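# Snap a hanging gas strut onto the guard's body

## Task

The upper end of a new gas strut already sits on the ball stud of the machine guard's lid, and the strut hangs from it. Press the strut's free lower end onto the ball stud on the guard body until it snaps on. Done means: the lid is open, the old strut lies on the bench, and both struts fitted to the guard are snapped onto their ball studs at top and bottom.

## Robot and tools

Robot: two arms, left_arm and right_arm, each with a five-finger hand. right_arm has a right hand; left_arm has its mirror image, a left hand. Base poses in the scene frame: left_arm at (+0.053, +0.321, 0) m, right_arm at (+0.009, -0.336, -0.001) m, both turned only slightly about z. A floor post stands behind the arms, and a camera stand sits between them just behind the bases. Both are fixed; do not hit them.

Scene frame: origin at table-top height, midway between the nominal bases. +z is up, +x points out over the table, and +y is toward left_arm. Image left and right do not match these names. Results report end_effector_position (m), end_effector_quat_wxyz and velocities in this frame. Expect errors of up to a few cm.

Hand point: a point fixed to the palm, 0.15 m out from the wrist flange and 0.05 m in front of the palm. Its +z runs along the straight fingers and +y points out of the palm. On the right hand +x points across the palm away from the thumb; on the left hand +x points toward the thumb. Straight fingertips reach about 0.06-0.07 m past the point along +z, and the finger centre lines sit 0.06 m behind it along -y. A wrist bracket on the little-finger side can strike things. With the palm level, the wrist can hang below the hand and touch the table first.

Row layout: one row is one flat list of 28 numbers covering both arms, each number in [-1, 1]. The order is: left dx, dy, dz, rx, ry, rz; then left little, ring, middle, index, thumb_bend, thumb_turn, force_limit, speed; then the same 14 numbers for the right arm. The six pose numbers are an offset, not a pose. They count from that arm's current Hand target and run along the Hand target's own axes. 1.0 equals 0.6 m or 180 degrees. rx, ry, rz together form one rotation vector. Sending all six as 0 asks nothing new of that arm. Each step, the commanded orientation is clipped to within 32 degrees of the measured one.

Hand numbers: each finger target is +1 open/straight and -1 curled. thumb_bend is +1 straight and -1 fully bent. thumb_turn is +1 beside the palm and -1 opposite the fingers. force_limit maps -1 to about 0 N and +1 to 10 N at the fingertip (15 N for the two thumb motors); a closing motor stops when it reaches this. speed runs from near zero at -1 up to full speed at +0.48 and above. The hand numbers are absolute targets, not offsets. To leave a hand unchanged, repeat the eight numbers you last sent it. If you have sent none yet, use its hand_measured values plus hand_force_limit and hand_speed. A motor only starts when its target changes by 0.002 or more. For a gentle grip, close at speed -0.94 or below. With the thumb turned in front of the palm, the hand can wrap objects about 0.035-0.065 m thick, or a handle down to about 0.025 m.

Tools:
- execute_actions(actions, cameras): actions is a list of actions. Each action is a table of up to 15 rows, one per 1/30 s step; a short table repeats its last row. Every row counts from the Hand target held at the start of that action, not from the previous row. Images appear only if actions is empty or cameras asks for them.
- move(target, speed, blend, stop_force, zero, blocking, cameras): target is one 28-number row, or up to 15 rows. All rows count from the same starting Hand targets. Each hand point follows a straight path; all paths share a 10 s cap.
  - speed: m/s, 0.002-3.6, default 0.25.
  - blend: corner rounding in m.
  - stop_force: 3-120 N, one value for both arms. It ends an arm's path when the wrist sensor feels that much push against the motion. Use it slowly, about 0.005 m/s, when pressing the strut end onto the stud. Every row must then carry the same hand numbers, and blocking=false is not allowed with it.
  - zero: defaults to true, which re-zeros the sensor before the move.
  - Paths do not avoid obstacles. A path passing too near an arm's own base axis is refused.
  - The result adds a move: line. done means at rest within 3 mm and 2 degrees; other endings include off_target, moving, held and fault. limits=paced means the pose was clipped; limits=held means a check withheld steps.
- wait(seconds): 0-3600; sends nothing new.
- stop(): brakes a running move.
- zoom_image(camera, region [x0,y0,x1,y1], at most 504x504 px) on the latest image. Cameras: cam_head_left, cam_head_right, cam_high, cam_low, cam_left_wrist, cam_right_wrist.
- show_instructions(): shows the reference pages.
- zero_wrist_force(arm): re-zeros that arm's force sensor.
- finished_scene(scene=1): ends the scene for good.

Result lines:
- Hand target: the last commanded pose after clipping. The hand often rests slightly short of it; send the missing distance as an offset.
- hand_measured, hand_stopped_by (moving/target/force/stalled/fault) and hand_load_n follow the motor order. A load near 0 after gripping means the grip was lost.
- Wrist force / Wrist torque: values in the end effector's axes, plus a peak line.
- Joint torques, and step readings of positions.

Avoid:
- Contact torque reaching a joint's limit, or about 150 N on the arm. Either stops that arm for 10 s. Wrist joints allow only about 24.3 N m.
- Arms are stiff. Aiming even slightly past a firm contact can fault, so approach slowly with stop_force.
- Letting parts drop even a few mm, releasing a moving part, or slamming or ramming the lid or guard.
- Letting anything fall or be left off the table. The old strut must end up on the bench.
- Clashes between the two arms, or closing one hand on the other's fingers.
- Too much force on a finger.
- Holding loads, or pushing for a long time, which heats motors. A MOTOR HOT line warns; at 85 °C the arm brakes for 30-60 s.

Each tool is called after ">>>" by a JSON object that holds its "fn" and its "kwargs".

Reference images:

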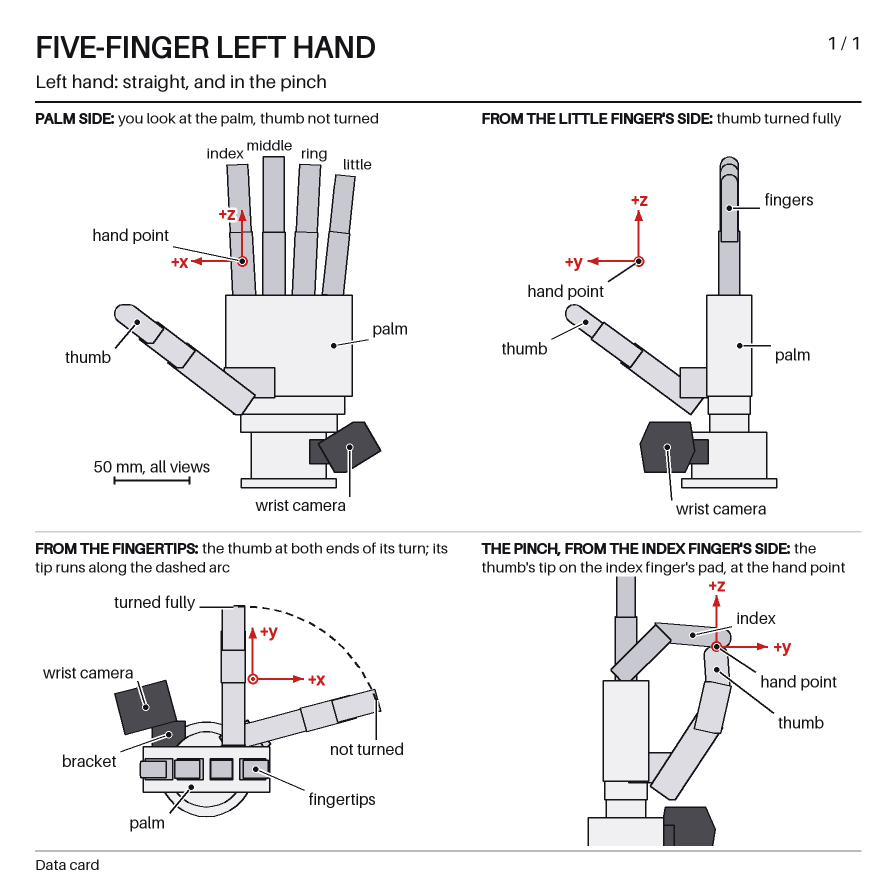

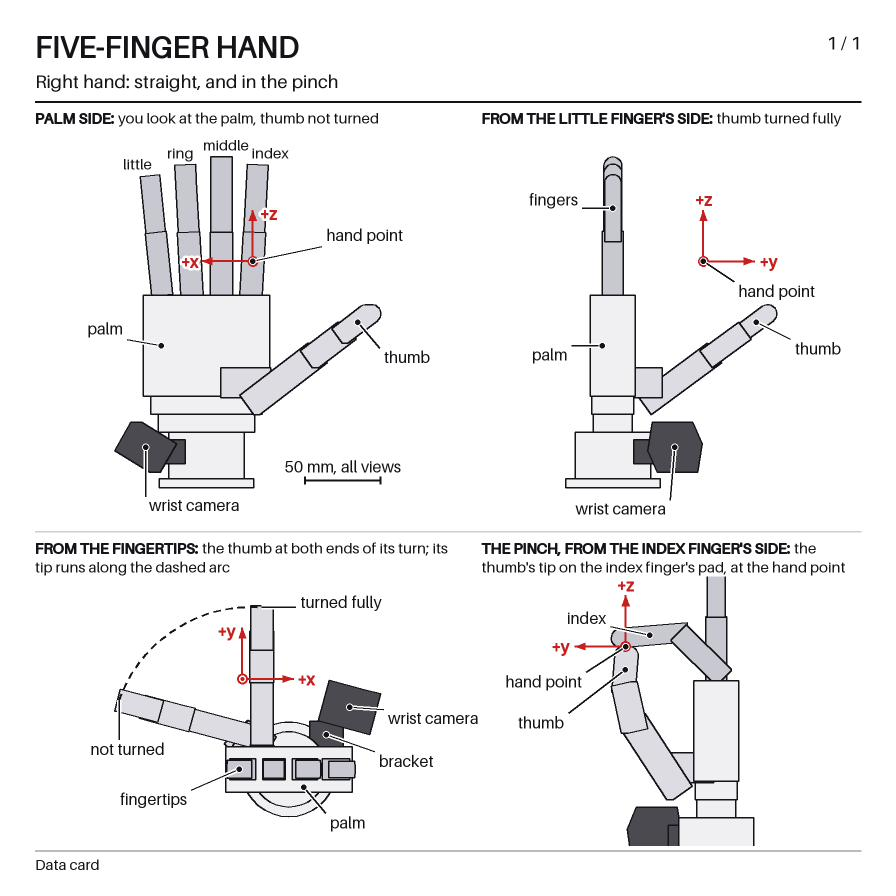

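## Session

>>> {"fn": "execute_actions", "kwargs": {"actions": []}}

Scene clock: 0.00 s.
left_arm: end_effector_position=(+0.5782, +0.3878, +0.2203) hand_measured=(+1.000, +1.000, +1.000, +1.000, +1.000, +1.000) hand_load_n=(+0.0, +0.0, +0.0, +0.0, +0.0, +0.0) hand_stopped_by=(target, target, target, target, target, target) hand_force_limit=0.00 hand_speed=-0.80 end_effector_quat_wxyz=(+0.087, +0.692, +0.717, +0.015) | right_arm: end_effector_position=(+0.3285, -0.7837, +0.1915) hand_measured=(+1.000, +1.000, +1.000, +1.000, +1.000, +1.000) hand_load_n=(+0.0, +0.0, +0.0, +0.0, +0.0, +0.0) hand_stopped_by=(target, target, target, target, target, target) hand_force_limit=0.00 hand_speed=-0.80 end_effector_quat_wxyz=(+0.439, +0.764, -0.184, +0.436)
Joint positions: left_arm=[3.571 -1.887 -1.504 1.91 -1.418 0.405] | right_arm=[-1.132 -1.545 2.219 -0.437 1.488 0.998]
Joint velocities: within noise
Joint torques (N m): no reading
Wrist force (N): no reading
Wrist torque (N m): no reading
Wrist force, peak (N): no reading
Hand target: left_arm +0.5782, +0.3878, +0.2203; +0.087, +0.692, +0.717, +0.015 | right_arm +0.3285, -0.7837, +0.1915; +0.439, +0.764, -0.184, +0.436

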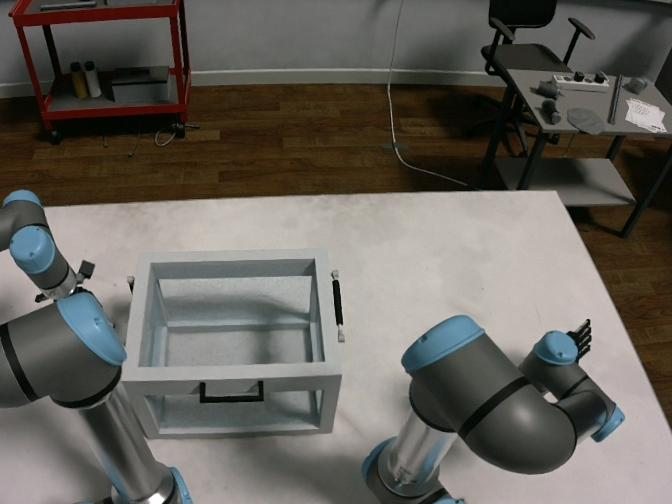

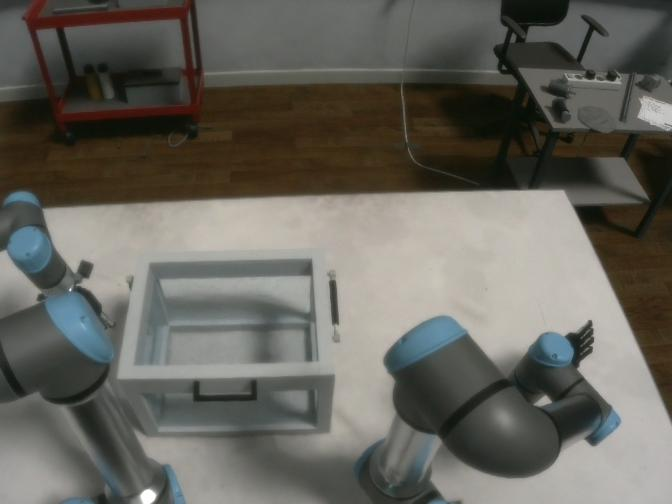

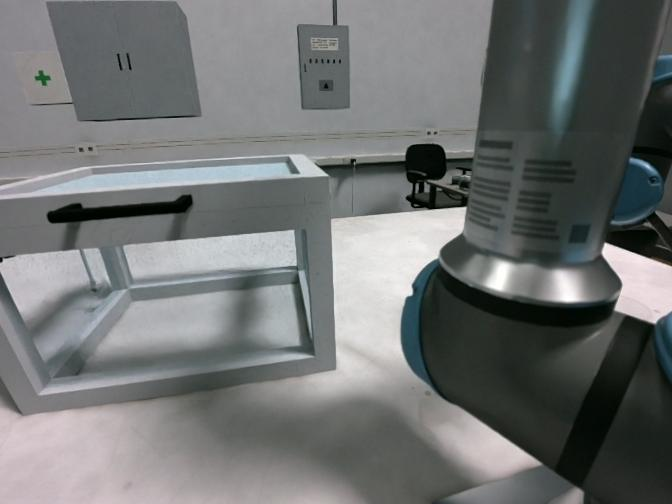

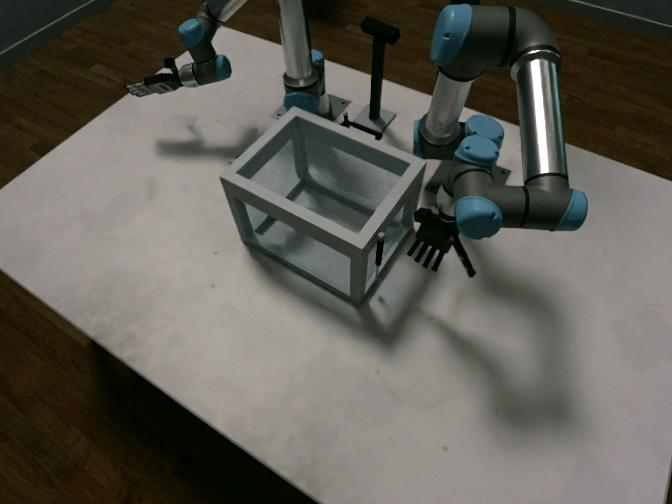

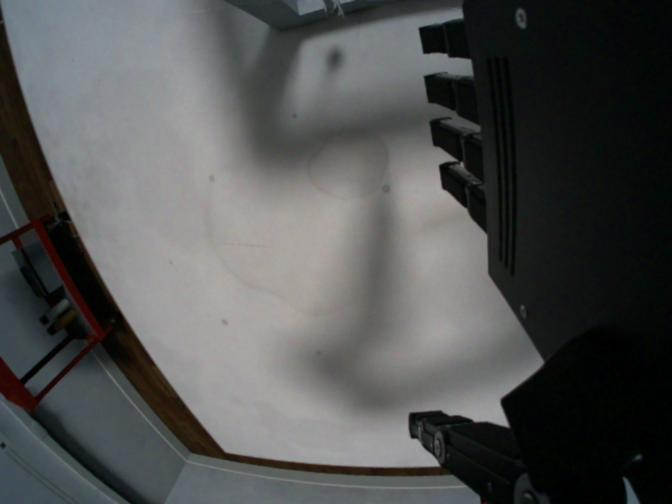

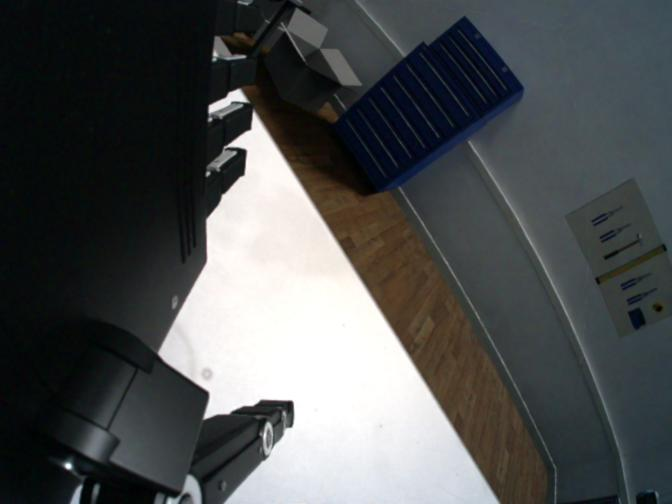

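>>> {"fn": "zoom_image", "kwargs": {"camera": "cam_head_left", "region": [100, 230, 380, 450]}}

>>> {"fn": "zoom_image", "kwargs": {"camera": "cam_low", "region": [200, 90, 500, 320]}}

>>> {"fn": "zoom_image", "kwargs": {"camera": "cam_high", "region": [0, 130, 350, 430]}}

Scaled by 1.800.

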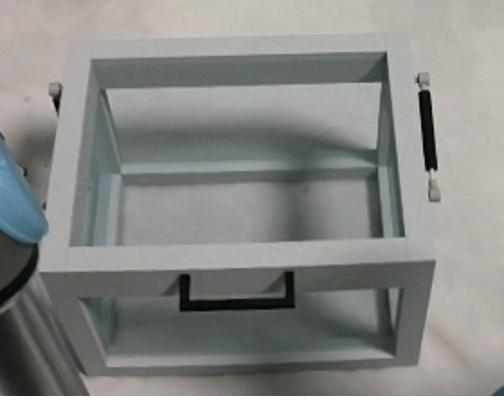

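Scaled by 1.680.

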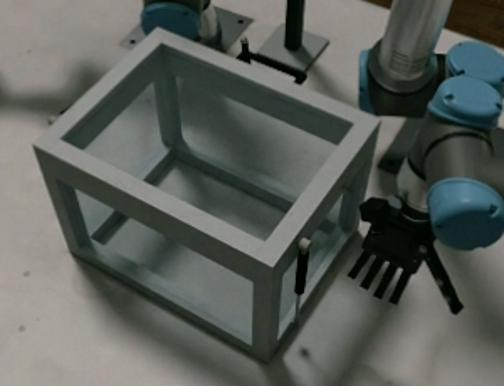

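Scaled by 1.440.

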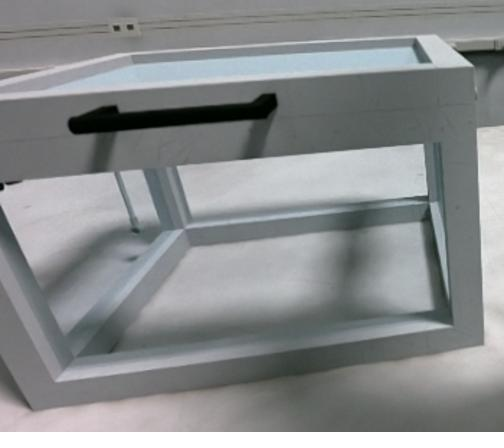

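>>> {"fn": "zoom_image", "kwargs": {"camera": "cam_head_left", "region": [300, 250, 380, 360]}}

>>> {"fn": "zoom_image", "kwargs": {"camera": "cam_head_left", "region": [70, 240, 190, 340]}}

>>> {"fn": "zoom_image", "kwargs": {"camera": "cam_low", "region": [340, 200, 440, 320]}}

>>> {"fn": "zoom_image", "kwargs": {"camera": "cam_low", "region": [200, 110, 300, 260]}}

Scaled by 4.582.

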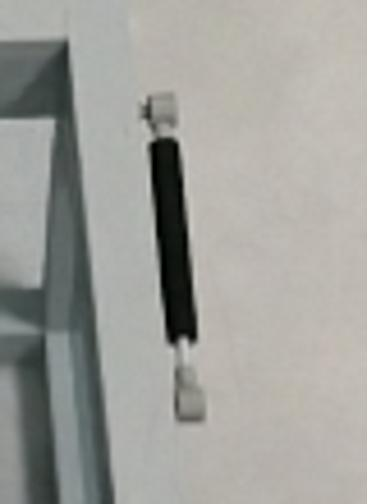

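Scaled by 4.200.

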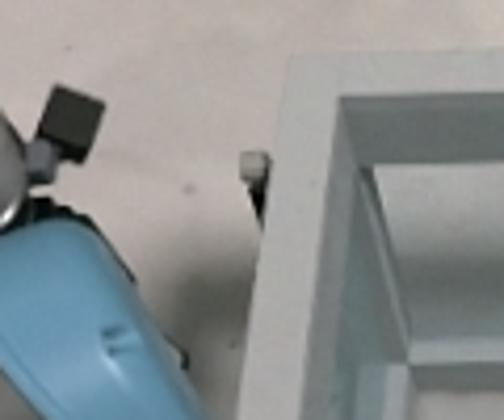

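Scaled by 4.200.

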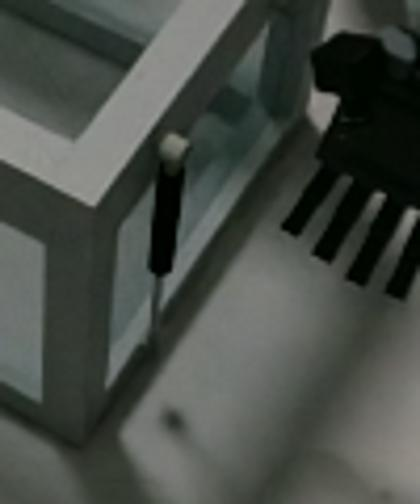

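Scaled by 3.360.

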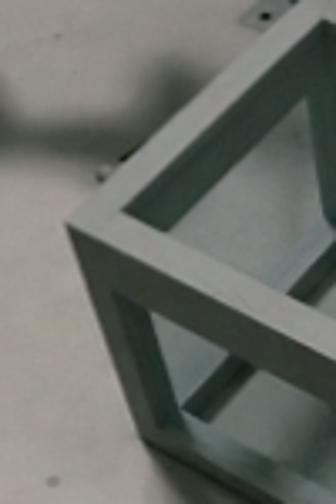

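>>> {"fn": "zoom_image", "kwargs": {"camera": "cam_high", "region": [200, 140, 350, 250]}}

>>> {"fn": "zoom_image", "kwargs": {"camera": "cam_high", "region": [0, 150, 200, 300]}}

>>> {"fn": "zoom_image", "kwargs": {"camera": "cam_low", "region": [200, 140, 400, 310]}}

Scaled by 3.360.

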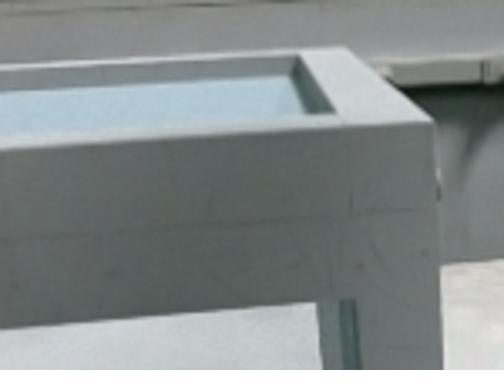

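Scaled by 2.520.

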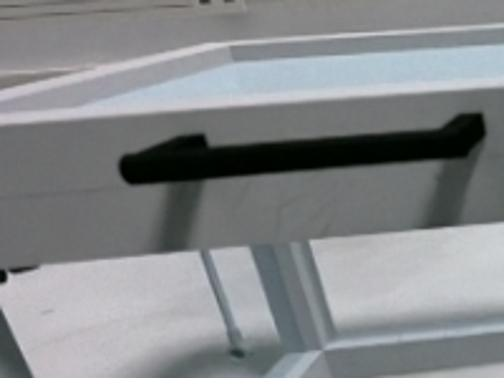

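Scaled by 2.520.

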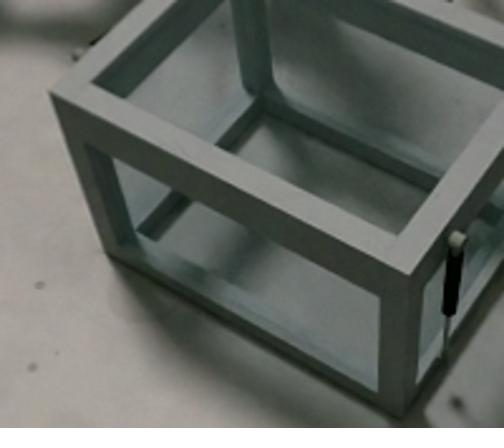

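>>> {"fn": "zoom_image", "kwargs": {"camera": "cam_left_wrist", "region": [150, 0, 480, 140]}}

>>> {"fn": "move", "kwargs": {"target": [0,0,-0.4,0,0,0,1,1,1,1,1,1,0,-0.8,0,0,0,0,0,0,1,1,1,1,1,1,0,-0.8], "cameras": ["all"]}}

Scaled by 1.527 from the camera's image (finer frame: 960x720).

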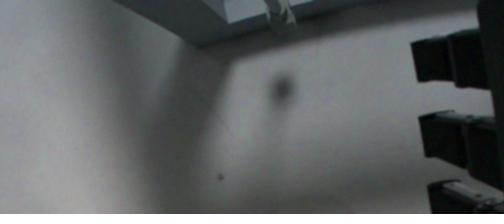

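Scene clock: 18.83 s.
left_arm: end_effector_position=(+0.5432, +0.4117, +0.4563) hand_measured=(+1.000, +1.000, +1.000, +1.000, +1.000, +1.000) hand_load_n=(+0.0, +0.0, +0.0, +0.0, +0.0, +0.0) hand_stopped_by=(target, target, target, target, target, target) hand_force_limit=0.00 hand_speed=-0.80 end_effector_quat_wxyz=(+0.087, +0.692, +0.717, +0.015) | right_arm: end_effector_position=(+0.3285, -0.7837, +0.1915) hand_measured=(+1.000, +1.000, +1.000, +1.000, +1.000, +1.000) hand_load_n=(+0.0, +0.0, +0.0, +0.0, +0.0, +0.0) hand_stopped_by=(target, target, target, target, target, target) hand_force_limit=0.00 hand_speed=-0.80 end_effector_quat_wxyz=(+0.439, +0.764, -0.184, +0.436)
Joint positions: left_arm=[3.666 -1.834 -0.965 1.303 -1.41 0.5] | right_arm=[-1.132 -1.545 2.219 -0.437 1.488 0.998]
Joint torques (N m): left_arm=[-7.77 40.45 23.14 -2.65 -2.09 -2.23] | right_arm=[-0.59 -17.38 -17.71 -0.66 0.13 0]
Wrist force (N): left_arm=[0.0 -0.2 -0.1] | right_arm=[-0.2 0.2 0.0]
Wrist torque (N m): left_arm=[-0.02 -0.06 -0.01] | right_arm=[0.03 0.03 -0.01]
Wrist force, peak (N): left_arm=[0.2 -0.1 2.1] | right_arm=[-0.2 0.5 0.0]
Hand target: left_arm +0.5432, +0.4116, +0.4565; +0.087, +0.692, +0.717, +0.015 | right_arm +0.3285, -0.7837, +0.1915; +0.439, +0.764, -0.184, +0.436
Off the commanded pose: left_arm 0.000 m, 0 deg | right_arm 0.000 m, 0 deg.
move: done

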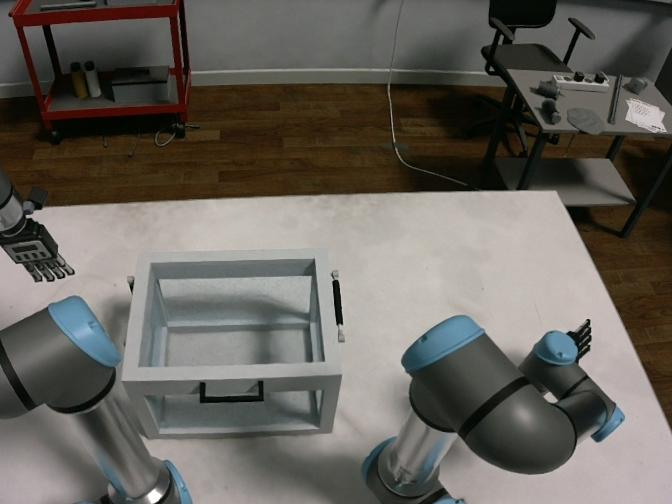

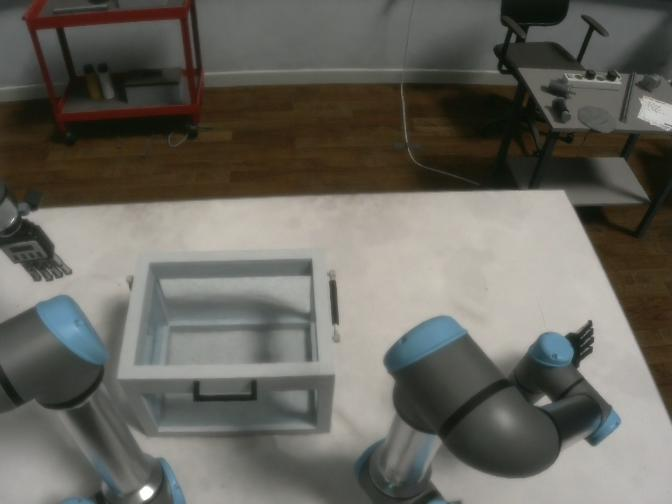

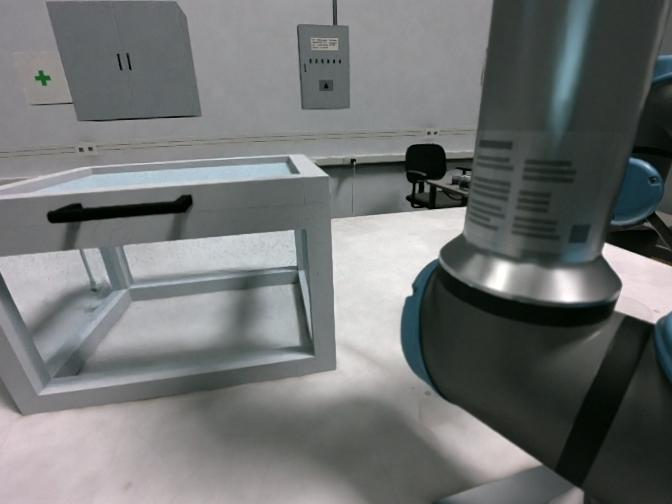

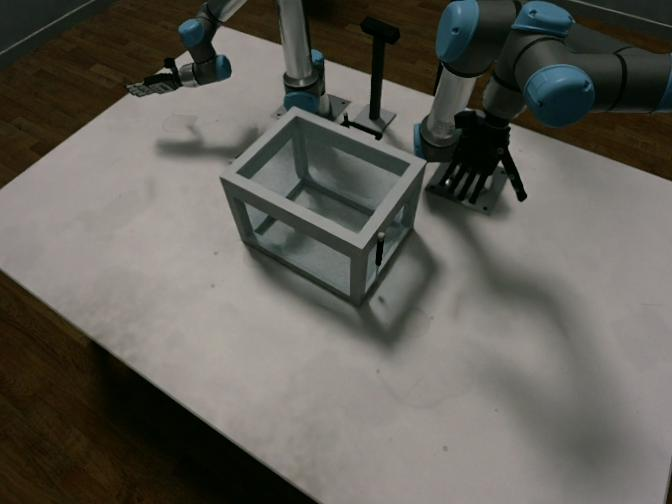

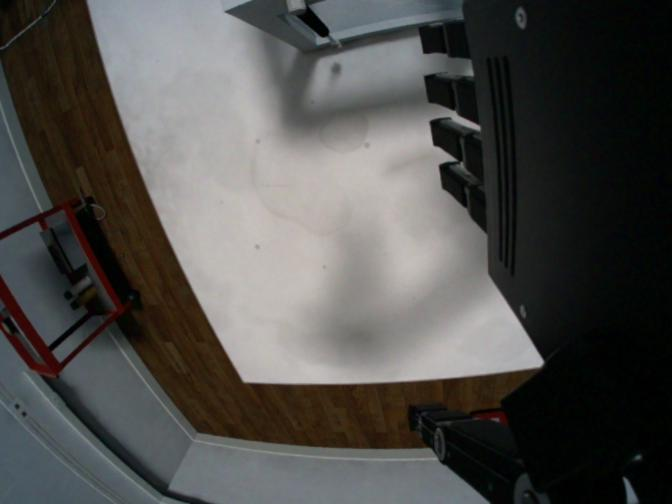

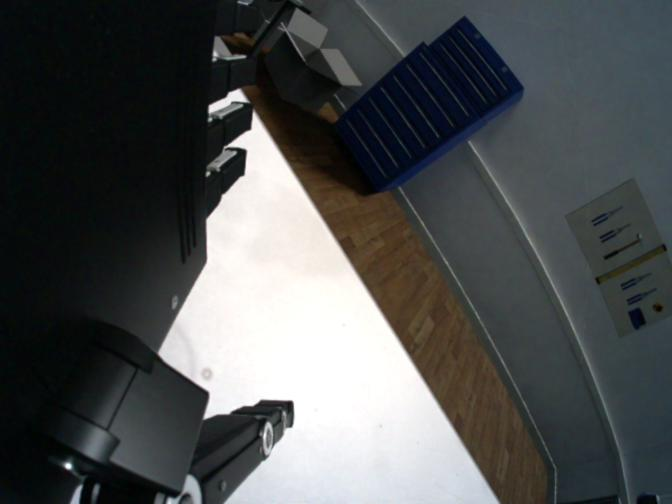

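>>> {"fn": "move", "kwargs": {"target": [-0.34,-0.002,-0.049,0,0,0,1,1,1,1,1,1,0,-0.8,0,0,0,0,0,0,1,1,1,1,1,1,0,-0.8], "cameras": ["cam_left_wrist","cam_head_left"]}}

Scene clock: 23.23 s.
left_arm: end_effector_position=(+0.5434, +0.2117, +0.5064) hand_measured=(+1.000, +1.000, +1.000, +1.000, +1.000, +1.000) hand_load_n=(+0.0, +0.0, +0.0, -0.5, +0.0, +0.0) hand_stopped_by=(target, target, target, target, target, target) hand_force_limit=0.00 hand_speed=-0.80 end_effector_quat_wxyz=(+0.087, +0.692, +0.717, +0.015) | right_arm: end_effector_position=(+0.3285, -0.7837, +0.1915) hand_measured=(+1.000, +1.000, +1.000, +1.000, +1.000, +1.000) hand_load_n=(+0.0, +0.0, +0.5, +0.0, +0.0, +0.0) hand_stopped_by=(target, target, target, target, target, target) hand_force_limit=0.00 hand_speed=-0.80 end_effector_quat_wxyz=(+0.439, +0.764, -0.184, +0.436)
Joint positions: left_arm=[3.163 -1.939 -0.661 1.172 -1.466 -0.003] | right_arm=[-1.132 -1.545 2.219 -0.437 1.488 0.998]
Joint torques (N m): left_arm=[-9.11 41.86 18.34 0.62 2.31 -1.41] | right_arm=[-0.65 -16.71 -16.85 -0.65 0.1 0.02]
Wrist force (N): left_arm=[0.6 -0.2 0.2] | right_arm=[0.0 0.1 0.0]
Wrist torque (N m): left_arm=[-0.09 -0.13 -0.05] | right_arm=[0.02 -0.01 0.00]
Wrist force, peak (N): left_arm=[2.1 0.1 0.4] | right_arm=[0.1 0.5 -0.1]
Hand target: left_arm +0.5434, +0.2117, +0.5065; +0.087, +0.692, +0.717, +0.015 | right_arm +0.3285, -0.7837, +0.1915; +0.439, +0.764, -0.184, +0.436
Off the commanded pose: left_arm 0.000 m, 0 deg | right_arm 0.000 m, 0 deg.
move: done
Images, in order (width x height): cam_head_left 672x504, cam_left_wrist 672x504.

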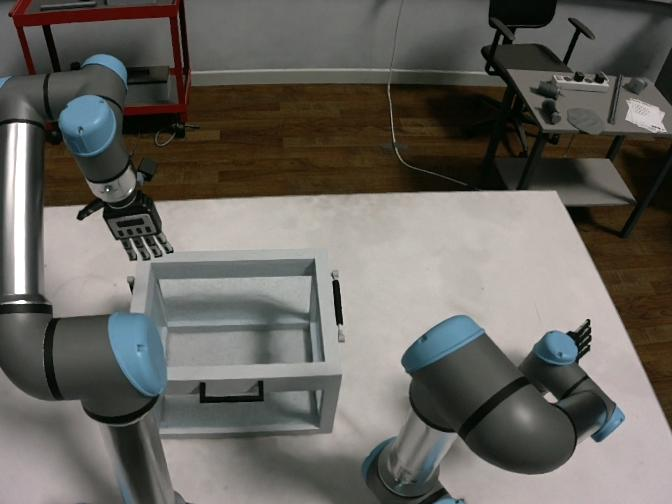

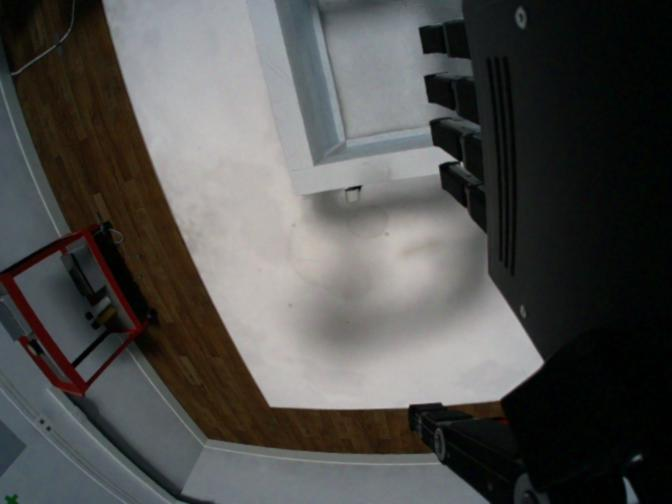

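>>> {"fn": "move", "kwargs": {"target": [[0.6,-0.02,0.0,0,0,0,1,1,1,1,1,1,0,-0.8,0,0,0,0,0,0,1,1,1,1,1,1,0,-0.8],[0.75,-0.032,0.345,0,-0.5,0,1,1,1,1,1,1,0,-0.8,0,0,0,0,0,0,1,1,1,1,1,1,0,-0.8]], "cameras": ["cam_left_wrist","cam_head_left","cam_low"]}}

Scene clock: 46.77 s.
left_arm: end_effector_position=(+0.5421, +0.6377, +0.2531) hand_measured=(+1.000, +1.000, +1.000, +1.000, +1.000, +1.000) hand_load_n=(+0.0, +0.0, +0.0, +0.0, +0.0, +0.0) hand_stopped_by=(target, target, target, target, target, target) hand_force_limit=0.00 hand_speed=-0.80 end_effector_quat_wxyz=(+0.568, +0.500, +0.445, -0.478) | right_arm: end_effector_position=(+0.3285, -0.7837, +0.1915) hand_measured=(+1.000, +1.000, +1.000, +1.000, +1.000, +1.000) hand_load_n=(+0.0, +0.0, +0.0, +0.0, +0.0, +0.0) hand_stopped_by=(target, target, target, target, target, target) hand_force_limit=0.00 hand_speed=-0.80 end_effector_quat_wxyz=(+0.439, +0.764, -0.184, +0.436)
Joint positions: left_arm=[4.249 -2.597 -1.18 0.519 -1.1 1.768] | right_arm=[-1.132 -1.545 2.219 -0.437 1.488 0.998]
Joint torques (N m): left_arm=[-0.36 60.15 20.88 1.46 2.31 -1.84] | right_arm=[-0.75 -17.01 -17.19 -0.58 0.06 0.03]
Wrist force (N): left_arm=[1.3 0.4 -1.4] | right_arm=[0.2 0.3 -0.1]
Wrist torque (N m): left_arm=[0.11 -0.23 0.07] | right_arm=[0.04 -0.02 0.01]
Wrist force, peak (N): left_arm=[2.3 0.4 -1.9] | right_arm=[-0.3 0.4 0.1]
Hand target: left_arm +0.5421, +0.6377, +0.2532; +0.569, +0.500, +0.445, -0.478 | right_arm +0.3285, -0.7837, +0.1915; +0.439, +0.764, -0.184, +0.436
Off the commanded pose: left_arm 0.000 m, 0 deg | right_arm 0.000 m, 0 deg.
move: done
Images, in order (width x height): cam_head_left 672x504, cam_low 672x504, cam_left_wrist 672x504.

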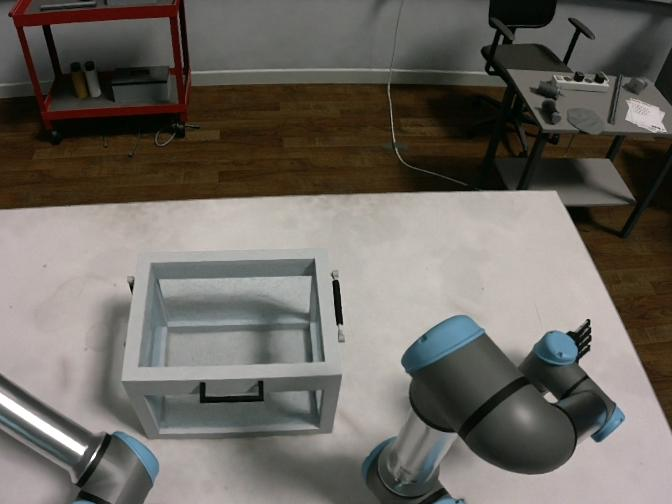

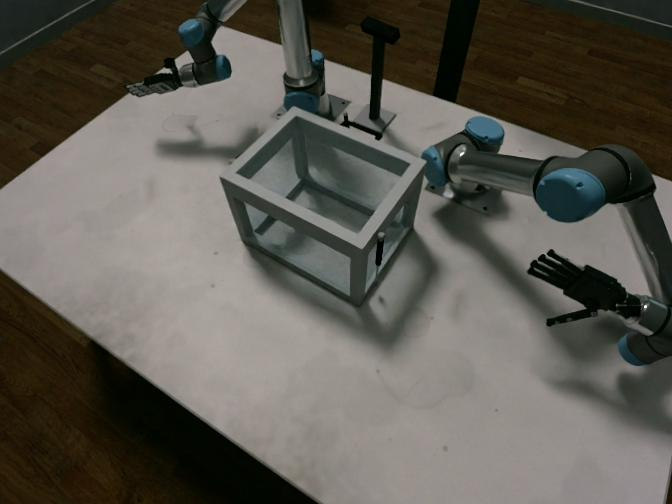

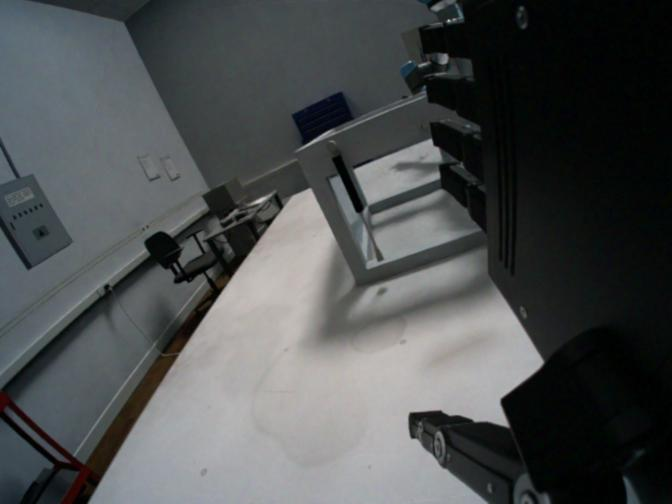

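>>> {"fn": "zoom_image", "kwargs": {"camera": "cam_left_wrist", "region": [280, 80, 500, 300]}}

>>> {"fn": "zoom_image", "kwargs": {"camera": "cam_left_wrist", "region": [310, 130, 420, 240]}}

>>> {"fn": "zoom_image", "kwargs": {"camera": "cam_left_wrist", "region": [340, 200, 450, 310]}}

Scaled by 2.291 from the camera's image (finer frame: 960x720).

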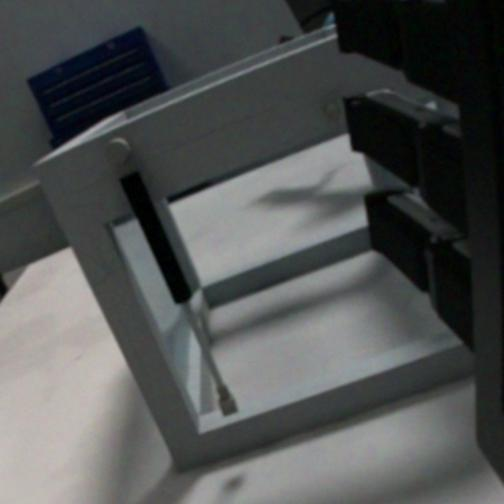

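Scaled by 4.582 from the camera's image (finer frame: 960x720).

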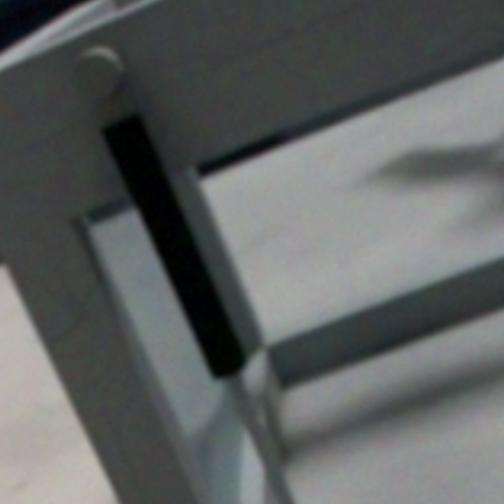

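Scaled by 4.582 from the camera's image (finer frame: 960x720).

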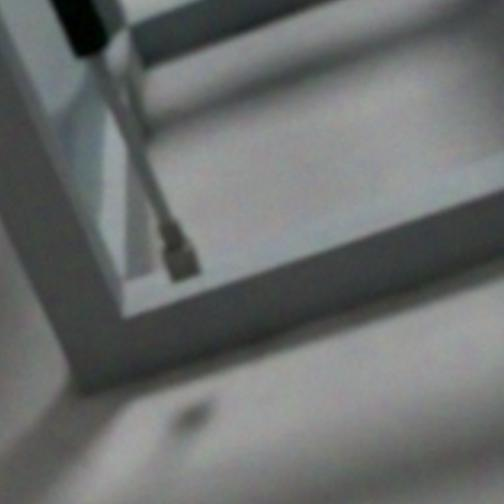

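>>> {"fn": "zoom_image", "kwargs": {"camera": "cam_low", "region": [100, 40, 400, 260]}}

>>> {"fn": "zoom_image", "kwargs": {"camera": "cam_low", "region": [380, 100, 672, 320]}}

>>> {"fn": "zoom_image", "kwargs": {"camera": "cam_head_left", "region": [330, 190, 672, 504]}}

>>> {"fn": "zoom_image", "kwargs": {"camera": "cam_head_left", "region": [0, 190, 342, 504]}}

Scaled by 1.680.

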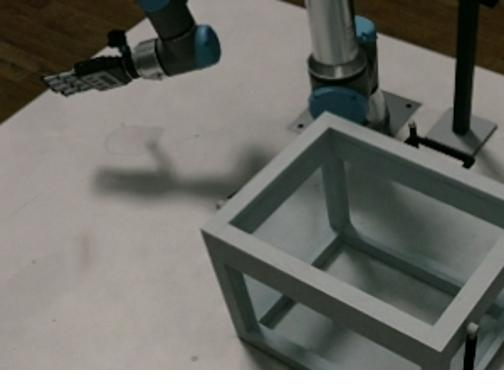

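Scaled by 1.726.

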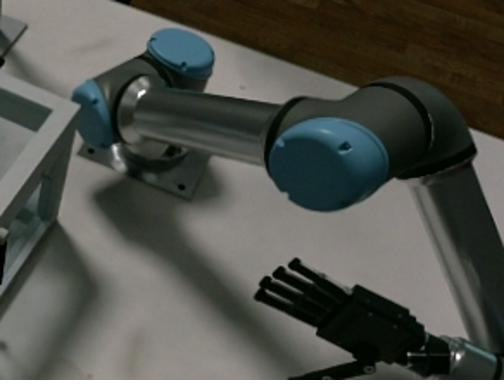

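Scaled by 1.474.

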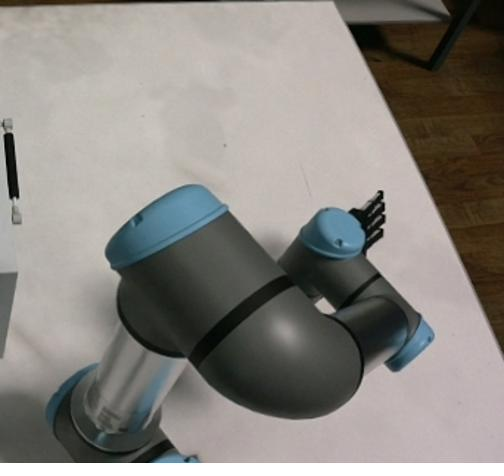

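Scaled by 1.474.

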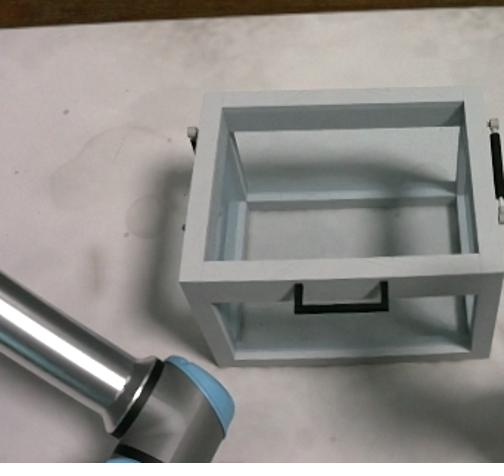

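>>> {"fn": "move", "kwargs": {"target": [[0,0,0,0,0,0,1,1,1,1,1,1,0,-0.8,0.385,-0.063,-0.273,0,0,0,1,1,1,1,1,1,0,-0.8],[0,0,0,0,0,0,1,1,1,1,1,1,0,-0.8,0.405,-0.303,-0.513,0.776,0.248,-0.031,1,1,1,1,1,1,0,-0.8]], "cameras": ["all"]}}

Scene clock: 71.90 s.
left_arm: end_effector_position=(+0.5421, +0.6377, +0.2532) hand_measured=(+1.000, +1.000, +1.000, +1.000, +1.000, +1.000) hand_load_n=(+0.0, +0.0, +0.0, +0.0, +0.0, +0.0) hand_stopped_by=(target, target, target, target, target, target) hand_force_limit=0.00 hand_speed=-0.80 end_effector_quat_wxyz=(+0.569, +0.500, +0.445, -0.478) | right_arm: end_effector_position=(+0.4281, -0.4038, +0.3719) hand_measured=(+1.000, +1.000, +1.000, +1.000, +1.000, +1.000) hand_load_n=(+0.5, +0.0, +0.0, +0.0, +0.0, +0.0) hand_stopped_by=(target, target, target, target, target, target) hand_force_limit=0.00 hand_speed=-0.80 end_effector_quat_wxyz=(+0.501, -0.499, -0.501, -0.499)
Joint positions: left_arm=[4.249 -2.597 -1.18 0.519 -1.1 1.768] | right_arm=[-1.028 -1.181 1.88 2.444 1.01 -1.572]
Joint torques (N m): left_arm=[6.22 64.72 17.66 -1.71 2.15 0.71] | right_arm=[-1.42 -32.17 -4.91 -1.22 -0.71 2.29]
Wrist force (N): left_arm=[1.5 0.1 -1.5] | right_arm=[0.0 0.7 0.2]
Wrist torque (N m): left_arm=[0.07 -0.26 0.09] | right_arm=[0.16 0.04 0.03]
Wrist force, peak (N): left_arm=[1.5 0.5 -1.7] | right_arm=[-1.5 0.3 1.0]
Hand target: left_arm +0.5421, +0.6377, +0.2532; +0.569, +0.500, +0.445, -0.478 | right_arm +0.4280, -0.4037, +0.3719; +0.501, -0.499, -0.501, -0.499
Off the commanded pose: left_arm 0.000 m, 0 deg | right_arm 0.000 m, 0 deg.
move: done

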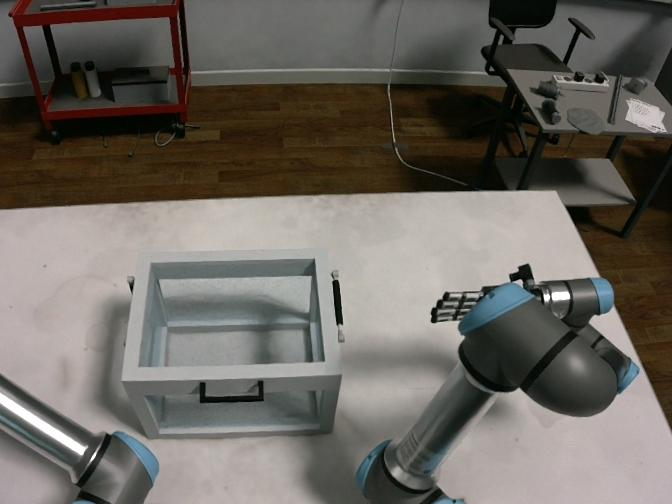

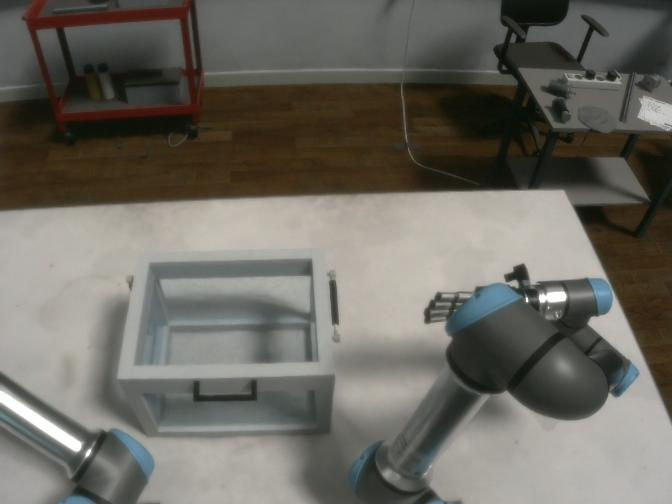

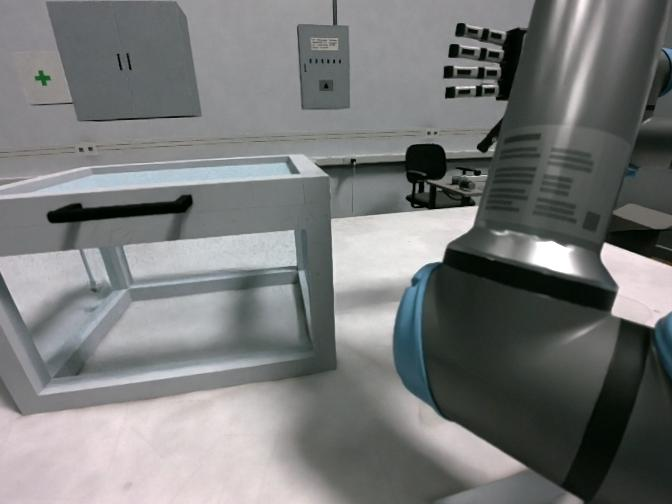

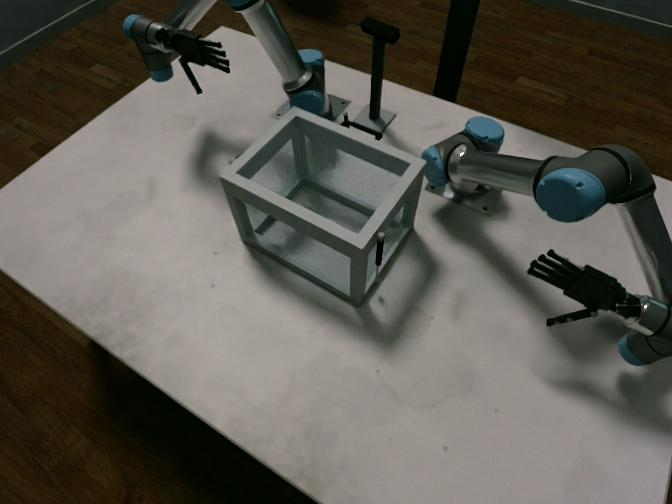

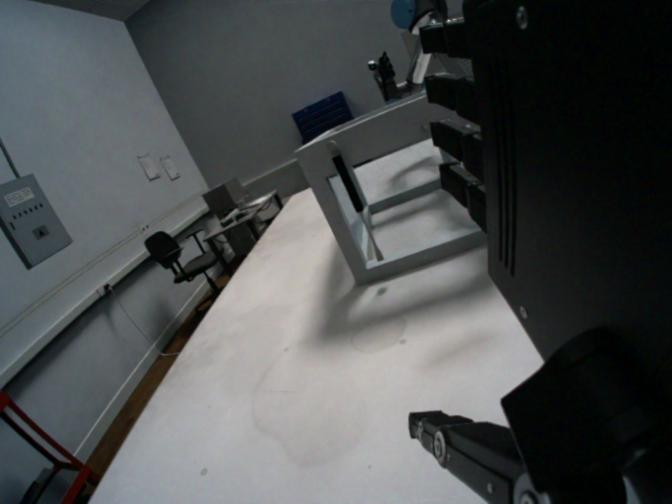

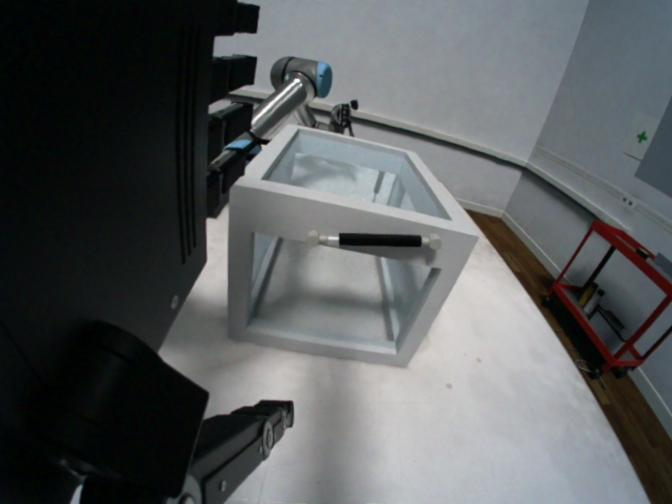

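>>> {"fn": "zoom_image", "kwargs": {"camera": "cam_right_wrist", "region": [220, 180, 500, 380]}}

>>> {"fn": "zoom_image", "kwargs": {"camera": "cam_right_wrist", "region": [290, 210, 450, 280]}}

Scaled by 1.800 from the camera's image (finer frame: 960x720).

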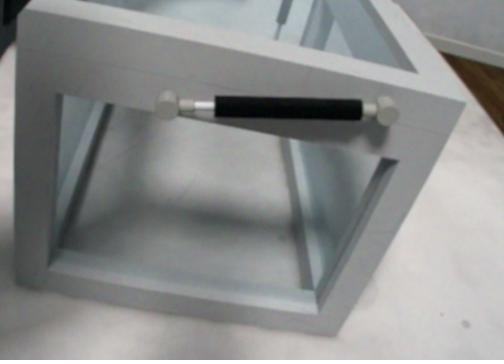

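Scaled by 3.150 from the camera's image (finer frame: 960x720).

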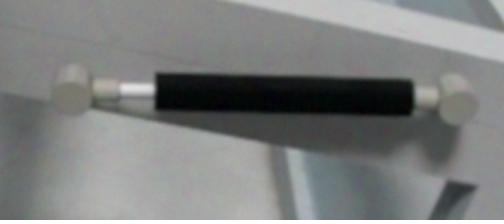

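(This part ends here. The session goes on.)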